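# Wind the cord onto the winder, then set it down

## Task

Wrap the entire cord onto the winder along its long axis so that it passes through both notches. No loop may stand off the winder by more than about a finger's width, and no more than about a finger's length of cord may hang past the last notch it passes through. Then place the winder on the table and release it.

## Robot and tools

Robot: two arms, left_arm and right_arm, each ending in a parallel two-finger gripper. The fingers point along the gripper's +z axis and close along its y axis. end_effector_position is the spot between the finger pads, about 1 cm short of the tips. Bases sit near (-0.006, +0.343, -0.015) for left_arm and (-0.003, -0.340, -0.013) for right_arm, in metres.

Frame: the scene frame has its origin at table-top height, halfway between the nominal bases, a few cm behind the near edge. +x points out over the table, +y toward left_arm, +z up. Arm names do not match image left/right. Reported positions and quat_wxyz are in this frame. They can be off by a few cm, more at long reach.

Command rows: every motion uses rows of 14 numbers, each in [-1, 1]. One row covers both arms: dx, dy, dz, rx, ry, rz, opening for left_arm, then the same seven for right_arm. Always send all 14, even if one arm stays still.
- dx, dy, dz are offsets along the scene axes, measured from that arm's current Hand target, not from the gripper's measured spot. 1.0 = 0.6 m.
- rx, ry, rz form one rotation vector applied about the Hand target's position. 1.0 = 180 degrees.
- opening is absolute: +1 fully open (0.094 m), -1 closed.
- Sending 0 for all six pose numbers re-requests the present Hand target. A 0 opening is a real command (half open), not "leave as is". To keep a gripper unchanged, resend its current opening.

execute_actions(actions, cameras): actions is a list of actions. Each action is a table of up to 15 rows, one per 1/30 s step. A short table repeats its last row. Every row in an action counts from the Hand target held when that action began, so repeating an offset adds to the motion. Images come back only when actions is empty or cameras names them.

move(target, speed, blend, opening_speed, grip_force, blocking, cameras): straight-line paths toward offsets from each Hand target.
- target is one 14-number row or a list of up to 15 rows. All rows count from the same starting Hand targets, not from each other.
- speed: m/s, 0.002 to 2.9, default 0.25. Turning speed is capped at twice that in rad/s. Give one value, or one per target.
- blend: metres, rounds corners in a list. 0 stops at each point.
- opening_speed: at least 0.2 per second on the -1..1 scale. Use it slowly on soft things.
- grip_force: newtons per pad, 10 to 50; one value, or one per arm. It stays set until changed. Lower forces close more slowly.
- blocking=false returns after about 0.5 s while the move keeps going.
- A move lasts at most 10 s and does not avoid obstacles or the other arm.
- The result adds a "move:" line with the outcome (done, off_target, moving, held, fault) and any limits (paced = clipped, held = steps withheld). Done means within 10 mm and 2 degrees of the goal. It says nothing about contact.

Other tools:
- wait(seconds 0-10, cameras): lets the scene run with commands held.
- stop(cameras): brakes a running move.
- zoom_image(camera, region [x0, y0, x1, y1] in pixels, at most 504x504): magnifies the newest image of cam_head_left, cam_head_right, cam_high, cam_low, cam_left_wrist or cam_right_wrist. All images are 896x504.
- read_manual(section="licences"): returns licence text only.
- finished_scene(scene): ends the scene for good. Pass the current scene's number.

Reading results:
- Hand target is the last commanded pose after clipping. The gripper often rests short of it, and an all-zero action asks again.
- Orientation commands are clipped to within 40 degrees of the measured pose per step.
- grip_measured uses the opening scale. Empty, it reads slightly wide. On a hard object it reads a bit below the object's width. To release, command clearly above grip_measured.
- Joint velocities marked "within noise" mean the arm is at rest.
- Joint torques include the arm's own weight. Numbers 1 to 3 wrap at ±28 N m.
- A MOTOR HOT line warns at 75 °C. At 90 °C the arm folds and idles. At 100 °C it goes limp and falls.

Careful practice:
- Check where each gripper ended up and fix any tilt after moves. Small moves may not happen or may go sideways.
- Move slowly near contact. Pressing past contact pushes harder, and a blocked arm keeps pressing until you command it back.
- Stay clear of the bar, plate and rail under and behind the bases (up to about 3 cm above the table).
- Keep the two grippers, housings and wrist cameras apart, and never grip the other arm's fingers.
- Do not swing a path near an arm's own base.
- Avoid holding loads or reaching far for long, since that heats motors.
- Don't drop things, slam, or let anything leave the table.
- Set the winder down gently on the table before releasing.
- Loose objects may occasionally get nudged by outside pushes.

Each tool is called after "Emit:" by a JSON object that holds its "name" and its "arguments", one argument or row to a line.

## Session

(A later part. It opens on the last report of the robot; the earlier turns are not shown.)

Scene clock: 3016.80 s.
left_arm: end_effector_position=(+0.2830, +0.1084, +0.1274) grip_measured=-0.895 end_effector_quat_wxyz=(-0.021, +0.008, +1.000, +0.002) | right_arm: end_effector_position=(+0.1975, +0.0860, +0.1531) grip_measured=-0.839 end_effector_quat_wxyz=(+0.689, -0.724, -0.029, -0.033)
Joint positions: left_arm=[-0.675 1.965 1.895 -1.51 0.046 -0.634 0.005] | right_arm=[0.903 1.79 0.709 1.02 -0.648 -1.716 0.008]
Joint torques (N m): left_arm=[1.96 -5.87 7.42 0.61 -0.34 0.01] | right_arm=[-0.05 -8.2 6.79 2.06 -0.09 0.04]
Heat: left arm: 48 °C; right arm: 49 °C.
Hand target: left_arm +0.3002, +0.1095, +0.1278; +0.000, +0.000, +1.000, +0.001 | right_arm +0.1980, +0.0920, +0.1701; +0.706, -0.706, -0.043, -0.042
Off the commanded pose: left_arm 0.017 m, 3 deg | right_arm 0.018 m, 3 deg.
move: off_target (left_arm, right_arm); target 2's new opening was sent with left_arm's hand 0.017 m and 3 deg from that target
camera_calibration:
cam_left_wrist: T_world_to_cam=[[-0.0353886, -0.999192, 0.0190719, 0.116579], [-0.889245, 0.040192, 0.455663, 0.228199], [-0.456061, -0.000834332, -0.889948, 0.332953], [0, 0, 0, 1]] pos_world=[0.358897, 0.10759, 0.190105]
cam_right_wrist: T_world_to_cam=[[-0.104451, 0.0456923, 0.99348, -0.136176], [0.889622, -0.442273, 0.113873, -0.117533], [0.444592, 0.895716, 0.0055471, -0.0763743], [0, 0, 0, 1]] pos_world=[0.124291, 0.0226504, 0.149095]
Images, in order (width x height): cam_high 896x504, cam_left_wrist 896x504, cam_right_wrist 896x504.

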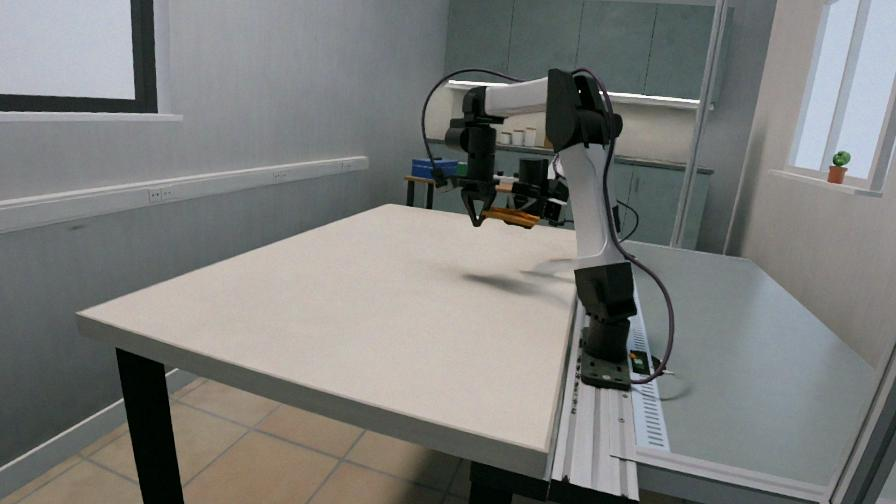

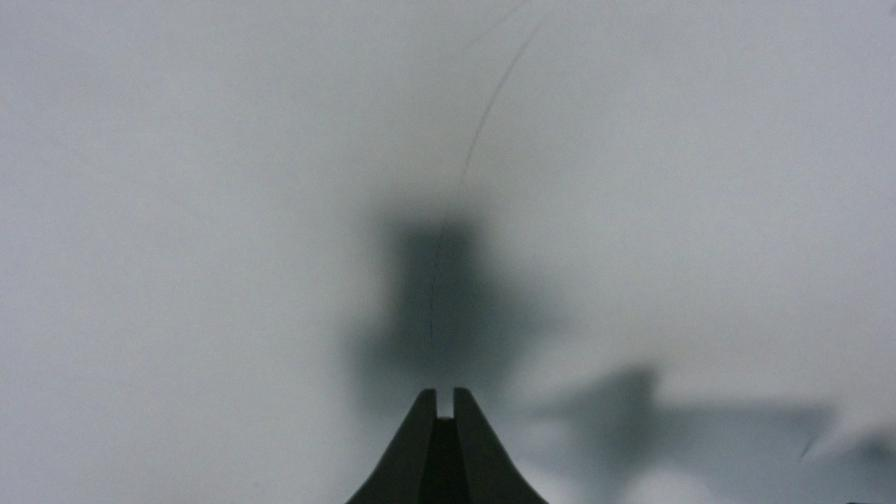

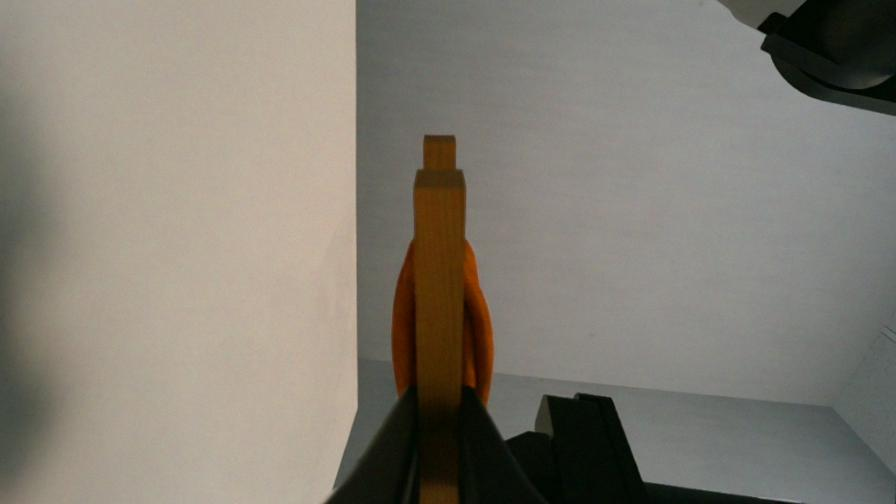

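Emit:
{"name": "move", "arguments": {
  "target": [
    [-0.02,-0.001,0,0,0,0,-1,0,0,0,0,0,0,-0.93],
    [-0.0107,-0.0013,0.0462,0,0,0,-1,0,0,0,0,0,0,-0.93]
  ],
  "speed": 0.06,
  "cameras": ["cam_right_wrist","cam_high","cam_left_wrist"]
}}

Scene clock: 3066.47 s.
left_arm: end_effector_position=(+0.2888, +0.1038, +0.1532) grip_measured=-0.962 end_effector_quat_wxyz=(+0.001, +0.007, +1.000, -0.011) | right_arm: end_effector_position=(+0.1979, +0.0861, +0.1550) grip_measured=-0.839 end_effector_quat_wxyz=(+0.691, -0.721, -0.030, -0.036)
Joint positions: left_arm=[-0.676 1.965 2.001 -1.565 0.04 -0.638 0.002] | right_arm=[0.903 1.79 0.709 1.029 -0.647 -1.716 0.008]
Joint torques (N m): left_arm=[1.07 -6.26 7.19 0.24 -0.29 -0.04] | right_arm=[-0.01 -8.2 7.02 1.96 -0.15 0.07]
Heat: left arm: 48 °C; right arm: 52 °C.
Hand target: left_arm +0.2937, +0.1086, +0.1555; +0.000, +0.000, +1.000, +0.001 | right_arm +0.1980, +0.0920, +0.1701; +0.706, -0.706, -0.043, -0.042
Off the commanded pose: left_arm 0.007 m, 2 deg | right_arm 0.016 m, 3 deg.
joint sent to its limit (left arm) — joint 4 (wrist pitch), lower limit. The joint targets still meet the commanded pose.
move: off_target (right_arm)
camera_calibration:
cam_left_wrist: T_world_to_cam=[[-0.0349399, -0.998435, 0.0436555, 0.107605], [-0.908351, 0.0499423, 0.415216, 0.232486], [-0.416747, -0.0251469, -0.908675, 0.352617], [0, 0, 0, 1]] pos_world=[0.36189, 0.104693, 0.219184]
cam_right_wrist: T_world_to_cam=[[-0.109995, 0.0388315, 0.993173, -0.136244], [0.888076, -0.444885, 0.115749, -0.117854], [0.446343, 0.894746, 0.0144497, -0.0782407], [0, 0, 0, 1]] pos_world=[0.1246, 0.0228644, 0.150086]
Images, in order (width x height): cam_high 896x504, cam_left_wrist 896x504, cam_right_wrist 896x504.

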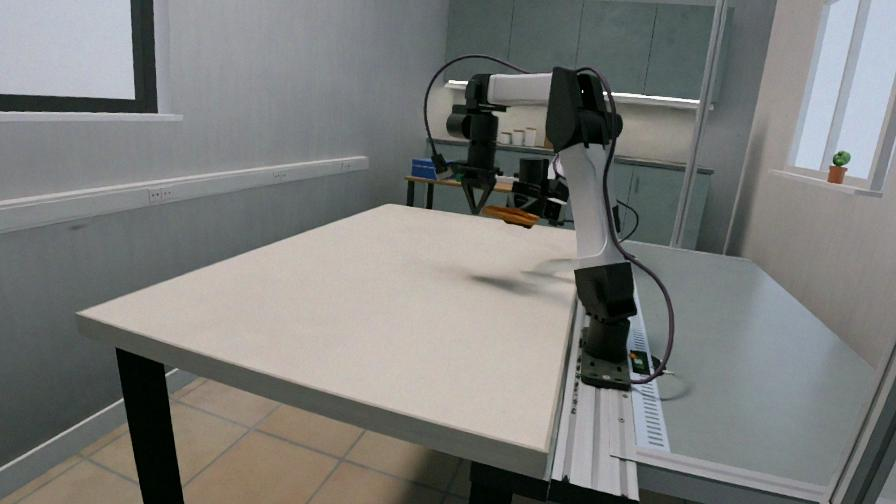

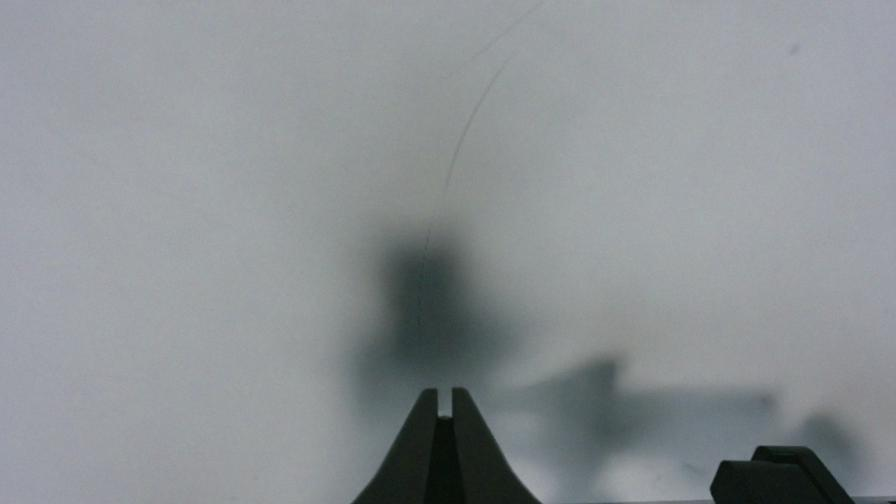

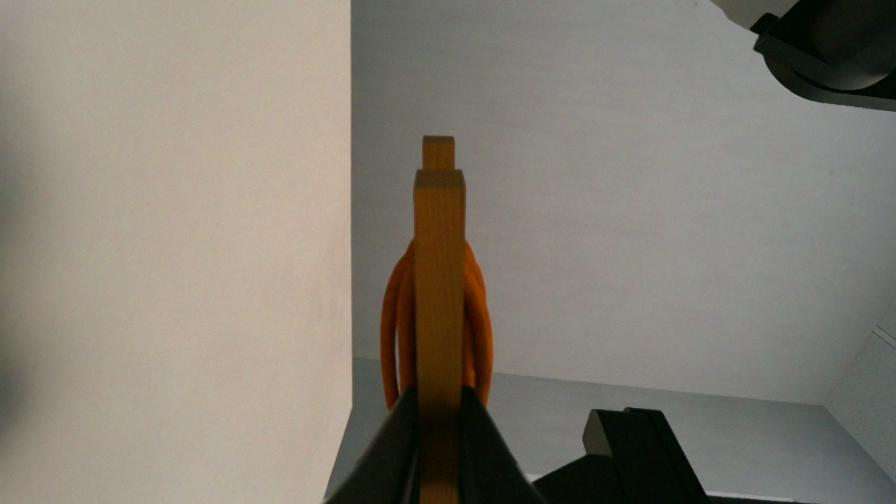

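Emit:
{"name": "move", "arguments": {
  "target": [0,0,0,-0.5,0,0,-1,0,0,0,0,0,0,-0.93],
  "speed": 0.25,
  "cameras": ["cam_right_wrist","cam_low","cam_left_wrist"]
}}

Scene clock: 3079.00 s.
left_arm: end_effector_position=(+0.2912, +0.1085, +0.1551) grip_measured=-0.962 end_effector_quat_wxyz=(-0.012, -0.002, +0.716, -0.698) | right_arm: end_effector_position=(+0.1978, +0.0861, +0.1557) grip_measured=-0.839 end_effector_quat_wxyz=(+0.692, -0.720, -0.031, -0.037)
Joint positions: left_arm=[-0.203 1.776 0.629 1.212 1.406 -1.646 0.002] | right_arm=[0.903 1.79 0.709 1.032 -0.647 -1.716 0.008]
Joint torques (N m): left_arm=[0.09 -4.38 4.11 2.11 -0.27 0.01] | right_arm=[-0.01 -8.24 6.86 1.94 -0.12 0.03]
Heat: left arm: 47 °C; right arm: 52 °C.
Hand target: left_arm +0.2937, +0.1086, +0.1554; +0.000, +0.000, +0.707, -0.707 | right_arm +0.1980, +0.0920, +0.1701; +0.706, -0.706, -0.043, -0.042
Off the commanded pose: left_arm 0.003 m, 2 deg | right_arm 0.016 m, 3 deg.
move: off_target (right_arm)
camera_calibration:
cam_left_wrist: T_world_to_cam=[[-0.000416758, -0.00249504, 0.999997, -0.154017], [-0.902761, 0.430141, 0.000696987, 0.254973], [-0.430142, -0.902758, -0.00243169, 0.313926], [0, 0, 0, 1]] pos_world=[0.365148, 0.17334, 0.154603]
cam_right_wrist: T_world_to_cam=[[-0.111798, 0.0363141, 0.993067, -0.13634], [0.888165, -0.444579, 0.116245, -0.117995], [0.445718, 0.895003, 0.0174499, -0.078632], [0, 0, 0, 1]] pos_world=[0.124604, 0.022869, 0.150483]
Images, in order (width x height): cam_low 896x504, cam_left_wrist 896x504, cam_right_wrist 896x504.

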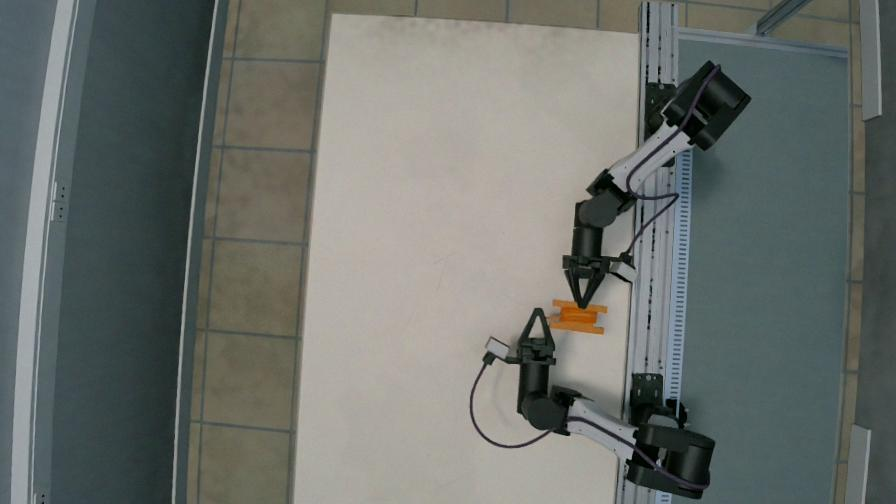

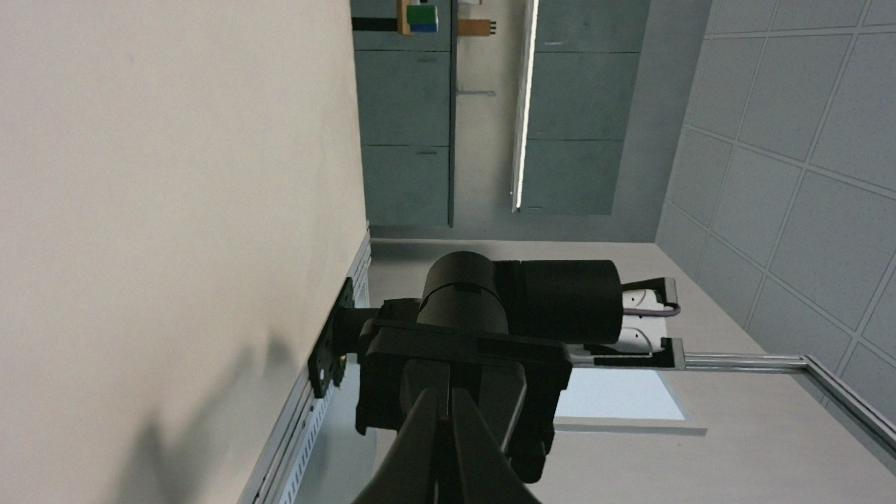

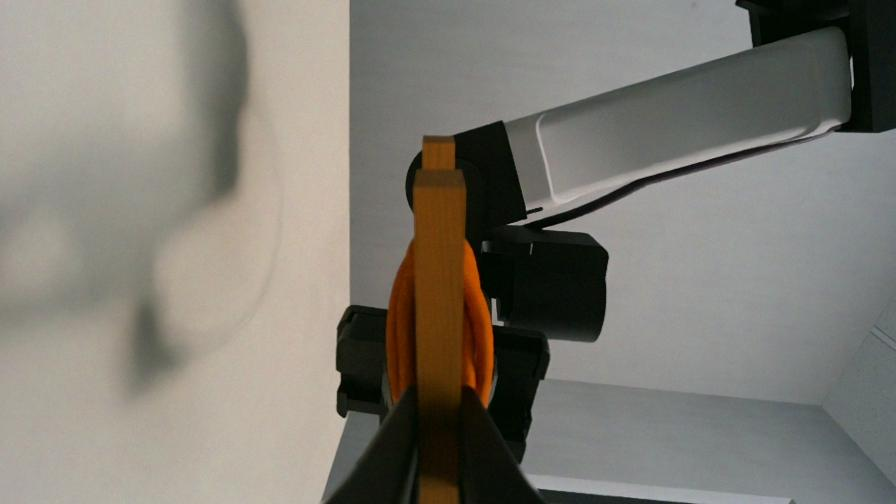

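Emit:
{"name": "move", "arguments": {
  "target": [
    [-0.014,0,-0.0247,0,0,0,-1,0,0,0,0,0,0,-0.93],
    [-0.0423,0,-0.0532,0,0,0,-1,0,0,0,0,0,0,-0.93],
    [-0.0778,0,-0.0635,0,0,0,-1,0,0,0,0,0,0,-0.93],
    [-0.0912,0,-0.0643,0,0,0,-1,0,0,0,0,0,0,-0.93]
  ],
  "speed": 0.1,
  "blend": [0.01,0.01,0.005,0],
  "cameras": ["cam_right_wrist","cam_low","cam_left_wrist","cam_high"]
}}

Emit:
{"name": "zoom_image", "arguments": {
  "camera": "cam_high",
  "region": [430, 160, 590, 250]
}}

Scene clock: 3110.07 s.
left_arm: end_effector_position=(+0.2574, +0.1155, +0.1150) grip_measured=-0.962 end_effector_quat_wxyz=(+0.008, -0.045, +0.714, -0.698) | right_arm: end_effector_position=(+0.1762, +0.0864, +0.1389) grip_measured=-0.839 end_effector_quat_wxyz=(-0.671, +0.740, +0.044, -0.022)
Joint positions: left_arm=[-0.217 1.827 0.395 1.474 1.303 -1.656 0.002] | right_arm=[0.916 1.79 0.706 0.949 -0.731 -1.706 0.008]
Joint torques (N m): left_arm=[-2.73 -3.32 1.84 2.66 0.39 0.11] | right_arm=[-1.44 -9.47 6.49 2.59 0.72 -0.04]
Heat: left arm: 45 °C; right arm: 50 °C.
Hand target: left_arm +0.2391, +0.1086, +0.1169; +0.000, +0.000, +0.707, -0.707 | right_arm +0.1979, +0.0920, +0.1700; -0.706, +0.706, +0.043, +0.042
Off the commanded pose: left_arm 0.020 m, 5 deg | right_arm 0.038 m, 9 deg.
move: off_target (left_arm, right_arm); blend cut to 0.0085 m at target 1, 0.004 m at target 3
camera_calibration:
cam_left_wrist: T_world_to_cam=[[0.0304501, -0.000519761, 0.999536, -0.122152], [-0.936963, 0.348245, 0.028725, 0.236522], [-0.348098, -0.937404, 0.0101171, 0.287166], [0, 0, 0, 1]] pos_world=[0.325294, 0.186759, 0.112396]
cam_right_wrist: T_world_to_cam=[[-0.0513296, 0.0894481, 0.994668, -0.137561], [0.93337, -0.349969, 0.0796382, -0.107642], [0.355226, 0.932481, -0.0655245, -0.0447207], [0, 0, 0, 1]] pos_world=[0.109295, 0.0163344, 0.14247]
Images, in order (width x height): cam_high 896x504, cam_low 896x504, cam_left_wrist 896x504, cam_right_wrist 896x504.

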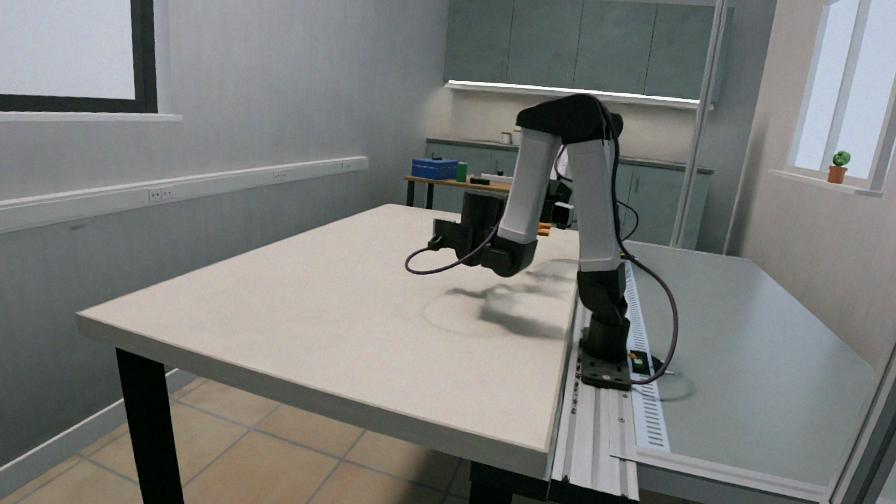

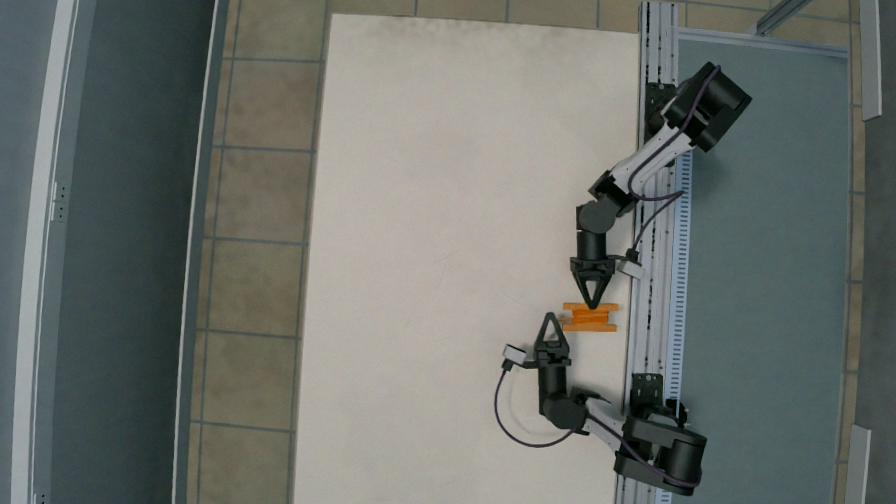

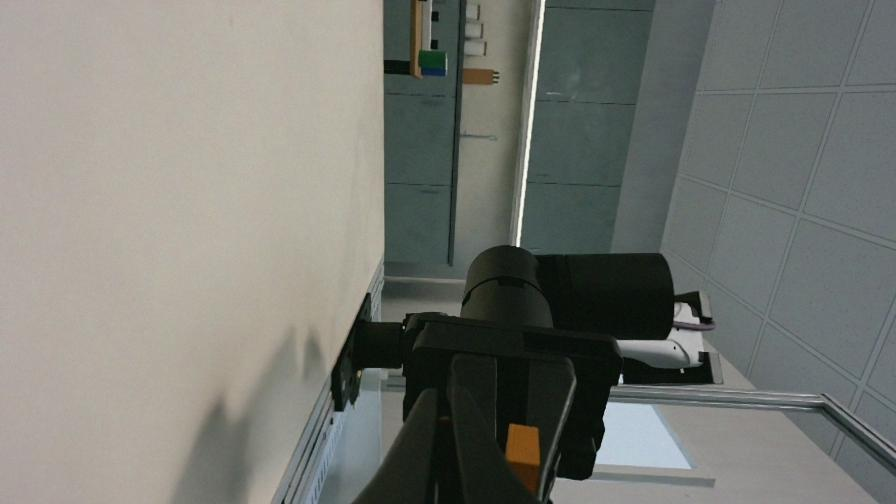

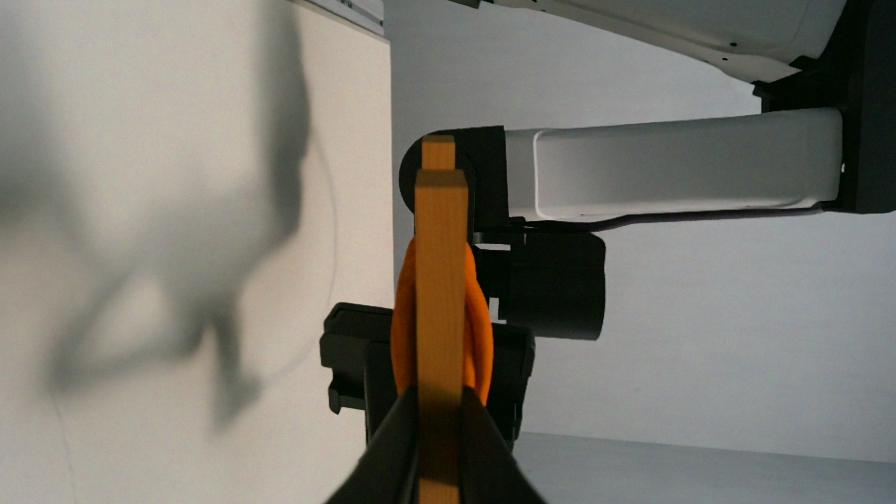

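Scaled by 3.150 from the camera's 896x504 image, which has a finer 1280x720 frame.

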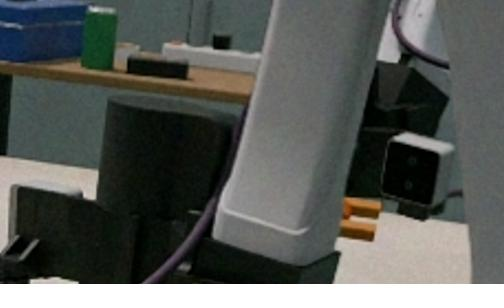

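Emit:
{"name": "move", "arguments": {
  "target": [
    [0.035,0,0.0,0,0,0,-1,0,0,0,0,0,0,-0.93],
    [0.0823,0,0.042,0,0,0,-1,0,0,0,0,0,0,-0.93]
  ],
  "speed": 0.1,
  "blend": [0.01,0],
  "cameras": ["cam_left_wrist","cam_low"]
}}

Scene clock: 3168.10 s.
left_arm: end_effector_position=(+0.2853, +0.1075, +0.1367) grip_measured=-0.962 end_effector_quat_wxyz=(-0.006, -0.010, +0.709, -0.705) | right_arm: end_effector_position=(+0.1921, +0.0872, +0.1503) grip_measured=-0.839 end_effector_quat_wxyz=(+0.686, -0.727, -0.029, -0.022)
Joint positions: left_arm=[-0.214 1.87 0.569 1.448 1.372 -1.73 0.002] | right_arm=[0.912 1.79 0.706 1.01 -0.655 -1.706 0.008]
Joint torques (N m): left_arm=[0.73 -5.27 5.24 1.72 -0.03 0.01] | right_arm=[-1.02 -8.34 6.82 2.1 -0.06 -0.11]
Heat: left arm: 41 °C; right arm: 57 °C.
Hand target: left_arm +0.2885, +0.1087, +0.1421; +0.000, +0.000, +0.707, -0.707 | right_arm +0.1979, +0.0920, +0.1700; +0.706, -0.706, -0.043, -0.042
Off the commanded pose: left_arm 0.006 m, 1 deg | right_arm 0.021 m, 4 deg.
move: off_target (right_arm)
camera_calibration:
cam_left_wrist: T_world_to_cam=[[0.00158851, 0.0156059, 0.999877, -0.138166], [-0.911445, 0.411391, -0.00497292, 0.255366], [-0.411418, -0.911325, 0.0148775, 0.303757], [0, 0, 0, 1]] pos_world=[0.357942, 0.173922, 0.1349]
Images, in order (width x height): cam_low 896x504, cam_left_wrist 896x504.

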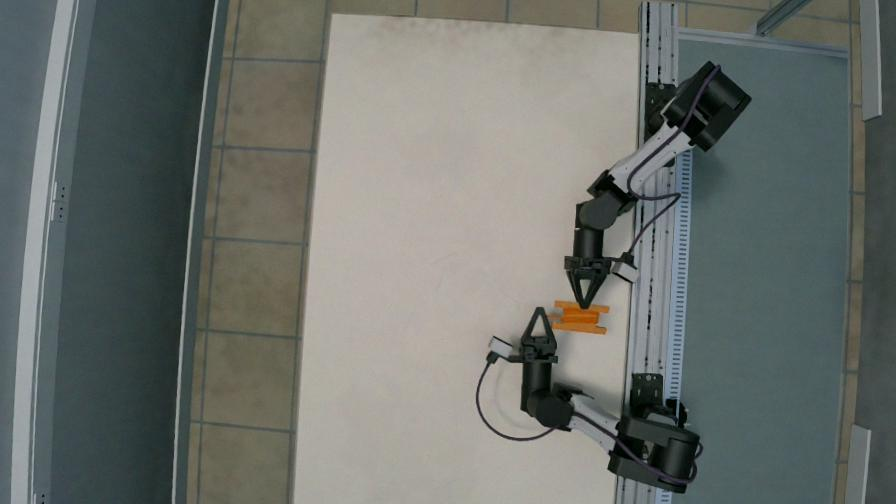

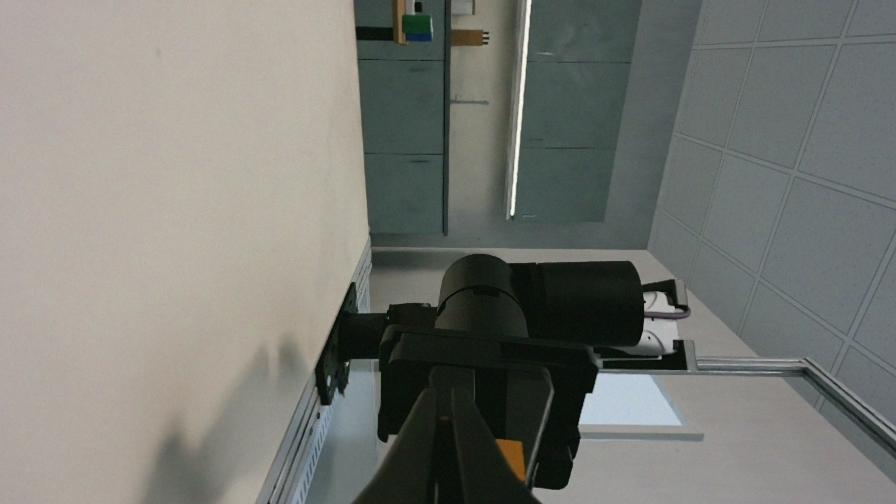

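Emit:
{"name": "move", "arguments": {
  "target": [
    [0,0,0,0,0,0,-1,0.003,0,0.022,0,0,0,-0.93],
    [-0.03,0,-0.011,0,0,0,-1,0.003,0,0.022,0,0,0,-0.93],
    [-0.0642,0,-0.0193,0,0,0,-1,0.003,0,0.022,0,0,0,-0.93]
  ],
  "speed": 0.08,
  "cameras": ["cam_left_wrist","cam_low","cam_right_wrist"]
}}

Scene clock: 3186.30 s.
left_arm: end_effector_position=(+0.2651, +0.1132, +0.1177) grip_measured=-0.962 end_effector_quat_wxyz=(-0.016, -0.055, +0.712, -0.700) | right_arm: end_effector_position=(+0.1822, +0.0884, +0.1408) grip_measured=-0.839 end_effector_quat_wxyz=(-0.670, +0.741, +0.037, -0.016)
Joint positions: left_arm=[-0.217 1.848 0.441 1.466 1.323 -1.722 0.002] | right_arm=[0.913 1.79 0.723 0.93 -0.716 -1.706 0.008]
Joint torques (N m): left_arm=[-1.84 -6.97 2.14 2.38 0.26 0.34] | right_arm=[-1.06 -12.96 6.68 2.27 0.54 -0.07]
Heat: left arm: 42 °C; right arm: 55 °C.
Hand target: left_arm +0.2499, +0.1087, +0.1304; +0.000, +0.000, +0.708, -0.707 | right_arm +0.1998, +0.0919, +0.1833; -0.706, +0.706, +0.043, +0.042
Off the commanded pose: left_arm 0.020 m, 7 deg | right_arm 0.046 m, 9 deg.
move: off_target (left_arm, right_arm)
camera_calibration:
cam_left_wrist: T_world_to_cam=[[0.0791555, 0.00517159, 0.996849, -0.138324], [-0.928057, 0.365452, 0.0717971, 0.23508], [-0.363929, -0.930816, 0.0337271, 0.288288], [0, 0, 0, 1]] pos_world=[0.334033, 0.183148, 0.111287]
cam_right_wrist: T_world_to_cam=[[-0.0492914, 0.094252, 0.994327, -0.140082], [0.926586, -0.367312, 0.0807506, -0.110168], [0.372839, 0.92531, -0.0692272, -0.0506796], [0, 0, 0, 1]] pos_world=[0.11407, 0.0196314, 0.144675]
Images, in order (width x height): cam_low 896x504, cam_left_wrist 896x504, cam_right_wrist 896x504.

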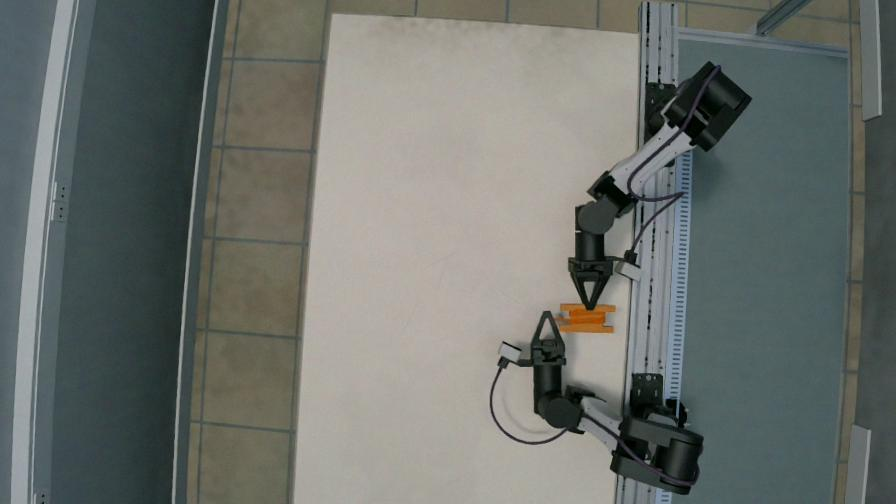

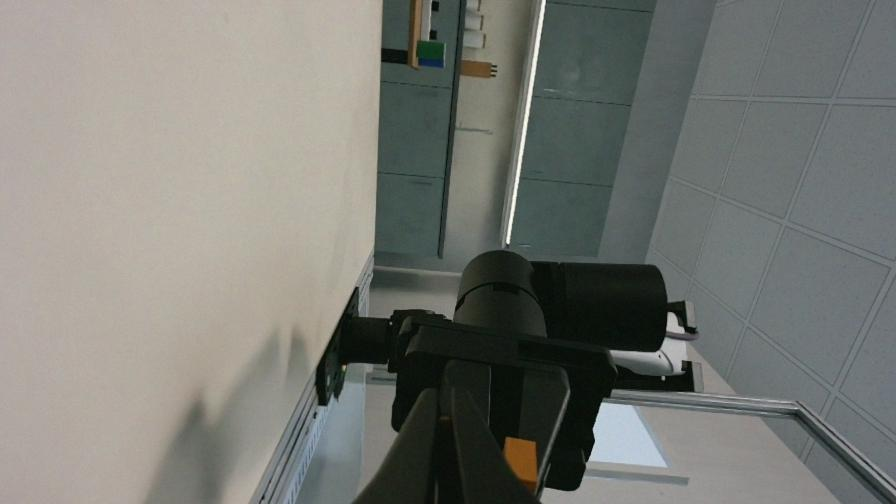

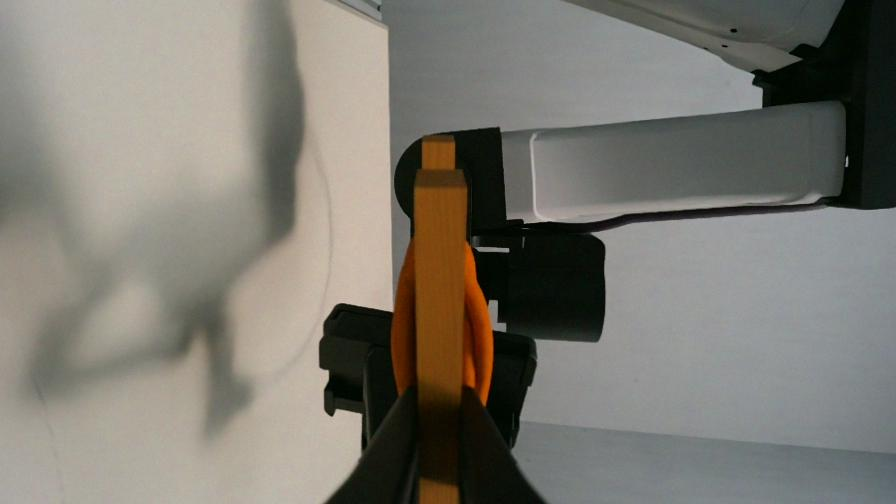

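Emit:
{"name": "move", "arguments": {
  "target": [
    [0.035,0,0.005,0,0,0,-1,0,0,0,0,0,0,-0.93],
    [0.0643,0,0.0195,0,0,0,-1,0,0,-0.008,0,-0.111,0,-0.93]
  ],
  "speed": 0.08,
  "blend": [0.01,0],
  "cameras": ["cam_right_wrist","cam_left_wrist"]
}}

Scene clock: 3218.53 s.
left_arm: end_effector_position=(+0.2848, +0.1076, +0.1432) grip_measured=-0.962 end_effector_quat_wxyz=(+0.001, -0.003, +0.707, -0.707) | right_arm: end_effector_position=(+0.1943, +0.0884, +0.1452) grip_measured=-0.839 end_effector_quat_wxyz=(-0.663, +0.723, +0.145, +0.126)
Joint positions: left_arm=[-0.213 1.854 0.572 1.458 1.374 -1.738 0.002] | right_arm=[0.909 1.79 0.723 0.956 -0.659 -2.044 0.008]
Joint torques (N m): left_arm=[0.69 -3.99 5.19 1.63 -0.06 0.05] | right_arm=[-0.55 -11 6.91 2.35 -0.1 -0.22]
Heat: left arm: 43 °C; right arm: 59 °C.
Hand target: left_arm +0.2885, +0.1087, +0.1422; +0.000, +0.000, +0.707, -0.707 | right_arm +0.1997, +0.0920, +0.1785; -0.688, +0.688, +0.165, +0.163
Off the commanded pose: left_arm 0.004 m, 0 deg | right_arm 0.034 m, 7 deg.
move: off_target (right_arm)
camera_calibration:
cam_left_wrist: T_world_to_cam=[[-0.0180901, 0.020835, 0.999619, -0.139605], [-0.910619, 0.412485, -0.0250769, 0.257444], [-0.412851, -0.910726, 0.0115108, 0.304371], [0, 0, 0, 1]] pos_world=[0.357568, 0.173915, 0.142504]
cam_right_wrist: T_world_to_cam=[[-0.392678, 0.0725169, 0.916813, -0.0639466], [0.83098, -0.399156, 0.387487, -0.144828], [0.394051, 0.914011, 0.0964797, -0.0821156], [0, 0, 0, 1]] pos_world=[0.127597, 0.0218826, 0.122669]
Images, in order (width x height): cam_left_wrist 896x504, cam_right_wrist 896x504.

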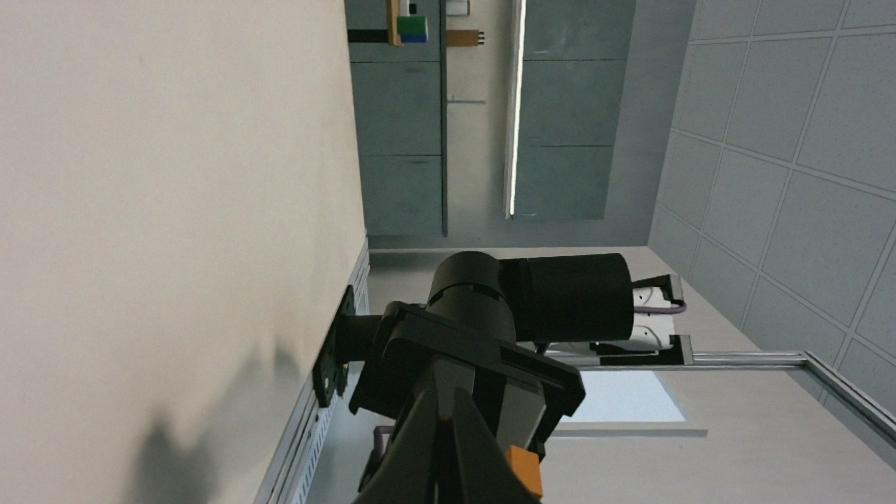

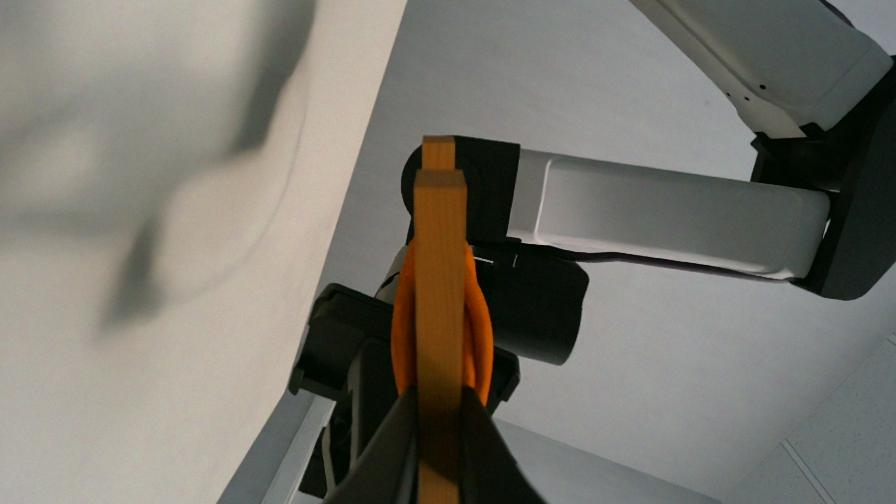

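Emit:
{"name": "move", "arguments": {
  "target": [
    [-0.0292,0,-0.0087,0,0,0,-1,0,0,0,0,0,0,-0.93],
    [-0.065,0,-0.0137,0,0,0,-1,0,0,0,0,0,0,-0.93]
  ],
  "speed": 0.06,
  "blend": [0.005,0],
  "cameras": ["cam_right_wrist","cam_left_wrist","cam_low"]
}}

Scene clock: 3230.40 s.
left_arm: end_effector_position=(+0.2529, +0.1090, +0.1232) grip_measured=-0.962 end_effector_quat_wxyz=(-0.029, -0.030, +0.713, -0.700) | right_arm: end_effector_position=(+0.1961, +0.0881, +0.1446) grip_measured=-0.839 end_effector_quat_wxyz=(-0.662, +0.724, +0.144, +0.130)
Joint positions: left_arm=[-0.233 1.823 0.436 1.466 1.361 -1.724 0.002] | right_arm=[0.907 1.79 0.723 0.954 -0.652 -2.049 0.008]
Joint torques (N m): left_arm=[-0.27 -6.54 2.61 2.21 -0.18 0.26] | right_arm=[-0.95 -10.92 6.83 2.29 -0.17 -0.2]
Heat: left arm: 41 °C; right arm: 60 °C.
Hand target: left_arm +0.2495, +0.1086, +0.1340; +0.000, +0.000, +0.707, -0.707 | right_arm +0.1998, +0.0920, +0.1785; -0.688, +0.688, +0.165, +0.164
Off the commanded pose: left_arm 0.011 m, 5 deg | right_arm 0.034 m, 7 deg.
move: off_target (left_arm, right_arm)
camera_calibration:
cam_left_wrist: T_world_to_cam=[[0.0639765, 0.00314925, 0.997946, -0.138833], [-0.907674, 0.415804, 0.0568772, 0.216119], [-0.414771, -0.909449, 0.0294602, 0.290795], [0, 0, 0, 1]] pos_world=[0.325661, 0.175037, 0.117689]
cam_right_wrist: T_world_to_cam=[[-0.395738, 0.0776401, 0.915076, -0.0622726], [0.826242, -0.404868, 0.391671, -0.145457], [0.400895, 0.911073, 0.0960722, -0.0834526], [0, 0, 0, 1]] pos_world=[0.128994, 0.0219755, 0.121973]
Images, in order (width x height): cam_low 896x504, cam_left_wrist 896x504, cam_right_wrist 896x504.

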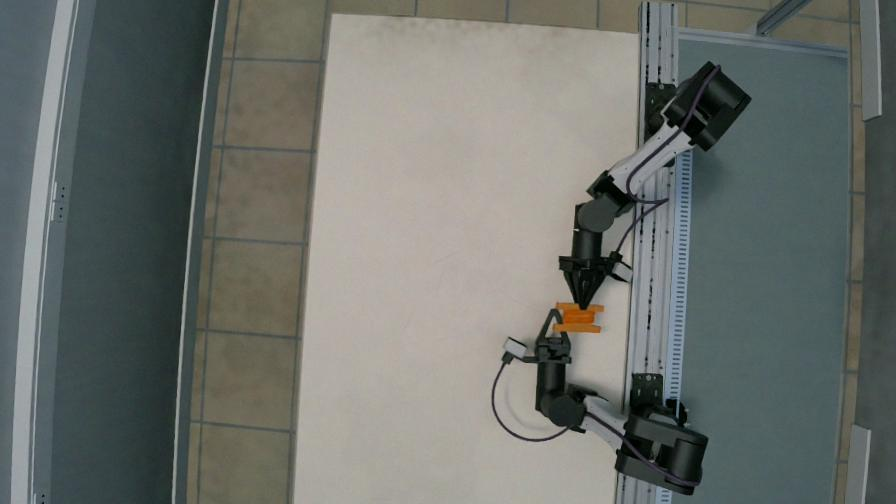

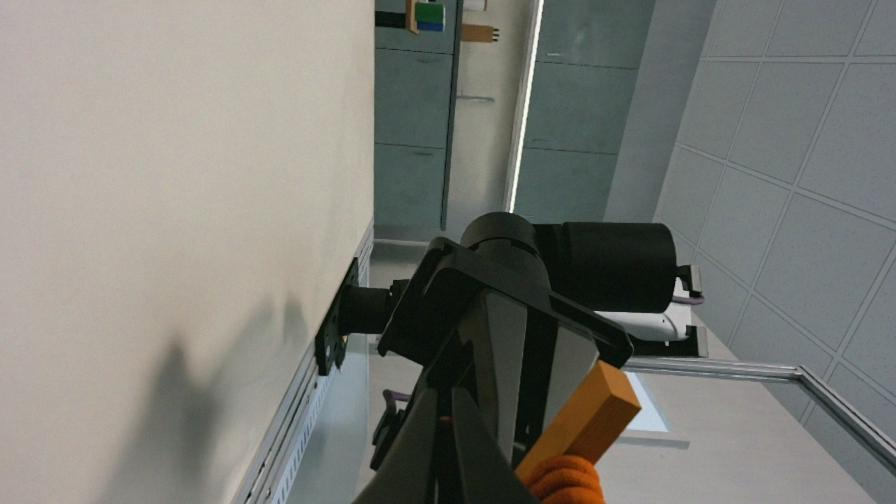

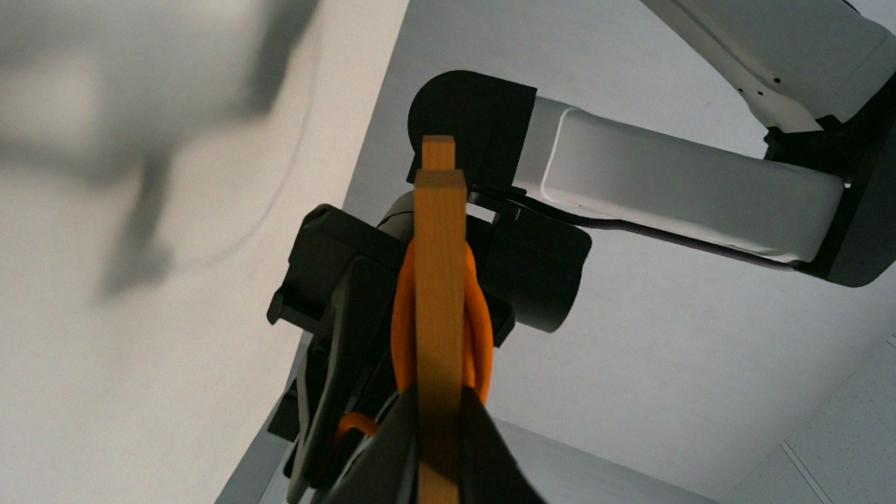

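Emit:
{"name": "move", "arguments": {
  "target": [
    [0.004,0,-0.016,0,0,0,-0.7,0,0,0,0,0,0,-0.93],
    [0.06,0,-0.016,0,0,0,-0.7,0,0,0,0,0,0,-0.93]
  ],
  "speed": [0.05,0.1],
  "opening_speed": 0.5,
  "cameras": ["cam_right_wrist","cam_left_wrist","cam_low"]
}}

Scene clock: 3238.90 s.
left_arm: end_effector_position=(+0.2823, +0.1074, +0.1187) grip_measured=-0.702 end_effector_quat_wxyz=(-0.013, -0.019, +0.712, -0.701) | right_arm: end_effector_position=(+0.1967, +0.0886, +0.1520) grip_measured=-0.839 end_effector_quat_wxyz=(+0.670, -0.713, -0.150, -0.142)
Joint positions: left_arm=[-0.219 1.92 0.548 1.466 1.367 -1.7 0.014] | right_arm=[0.907 1.79 0.723 0.989 -0.652 -2.054 0.008]
Joint torques (N m): left_arm=[0.77 -4.49 4.93 2.17 0.02 -0.02] | right_arm=[-0.61 -10.66 6.86 1.97 -0.12 -0.08]
Heat: left arm: 42 °C; right arm: 60 °C.
Hand target: left_arm +0.2855, +0.1086, +0.1244; +0.000, +0.000, +0.708, -0.707 | right_arm +0.1998, +0.0920, +0.1785; +0.688, -0.688, -0.165, -0.164
Off the commanded pose: left_arm 0.007 m, 3 deg | right_arm 0.027 m, 5 deg.
move: off_target (left_arm, right_arm)
camera_calibration:
cam_left_wrist: T_world_to_cam=[[0.02428, 0.00591231, 0.999688, -0.1255], [-0.912122, 0.409443, 0.0197317, 0.250038], [-0.409198, -0.912317, 0.015334, 0.302055], [0, 0, 0, 1]] pos_world=[0.354712, 0.173935, 0.115896]
cam_right_wrist: T_world_to_cam=[[-0.419509, 0.052615, 0.906225, -0.0605426], [0.815838, -0.415877, 0.401813, -0.147126], [0.39802, 0.907897, 0.131539, -0.089467], [0, 0, 0, 1]] pos_world=[0.130242, 0.0232261, 0.125751]
Images, in order (width x height): cam_low 896x504, cam_left_wrist 896x504, cam_right_wrist 896x504.

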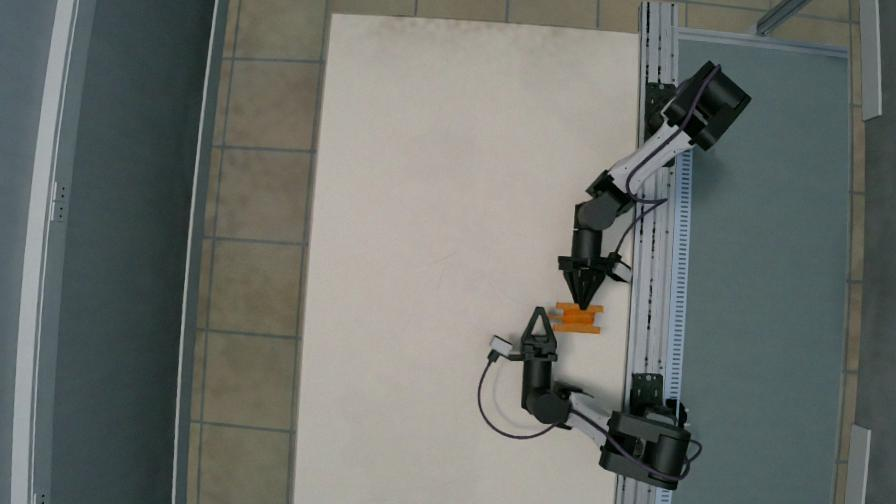

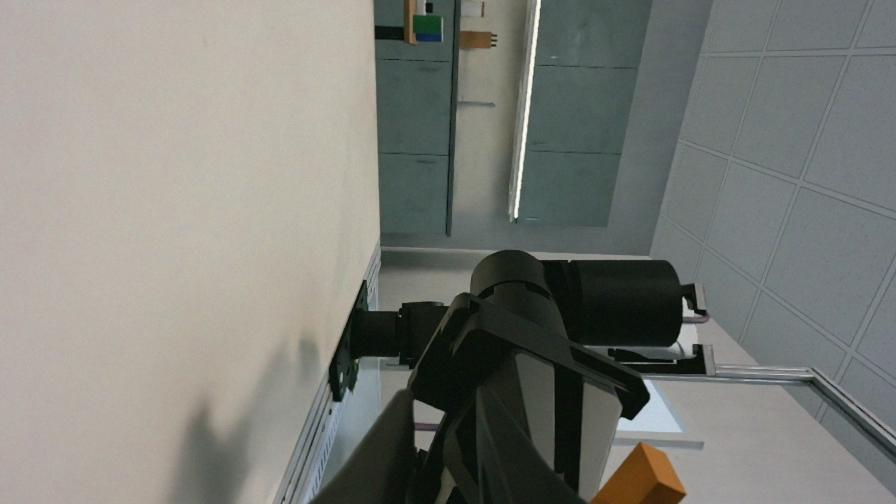

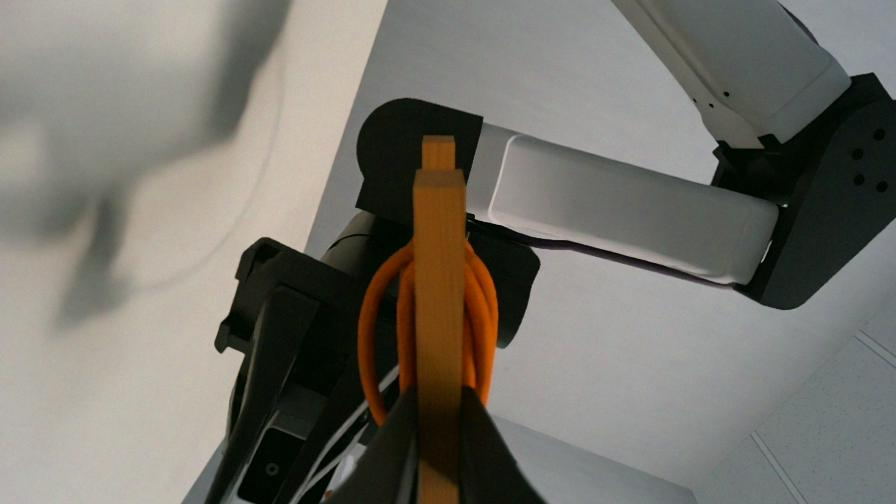

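Emit:
{"name": "zoom_image", "arguments": {
  "camera": "cam_low",
  "region": [520, 280, 630, 350]
}}

Emit:
{"name": "zoom_image", "arguments": {
  "camera": "cam_right_wrist",
  "region": [330, 110, 560, 440]
}}

Emit:
{"name": "zoom_image", "arguments": {
  "camera": "cam_left_wrist",
  "region": [480, 330, 720, 504]
}}

Scaled by 4.582 from the camera's 896x504 image, which has a finer 1280x720 frame.

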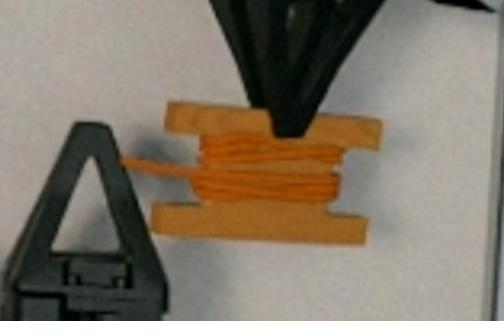

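Scaled by 1.527 from the camera's 896x504 image, which has a finer 1280x720 frame.

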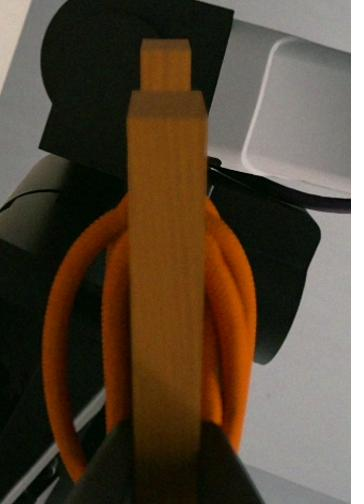

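Scaled by 2.100 from the camera's 896x504 image, which has a finer 1280x720 frame.

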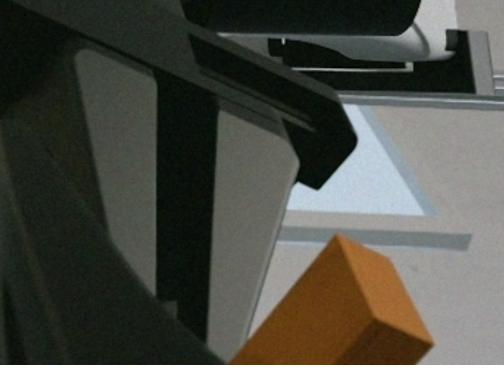

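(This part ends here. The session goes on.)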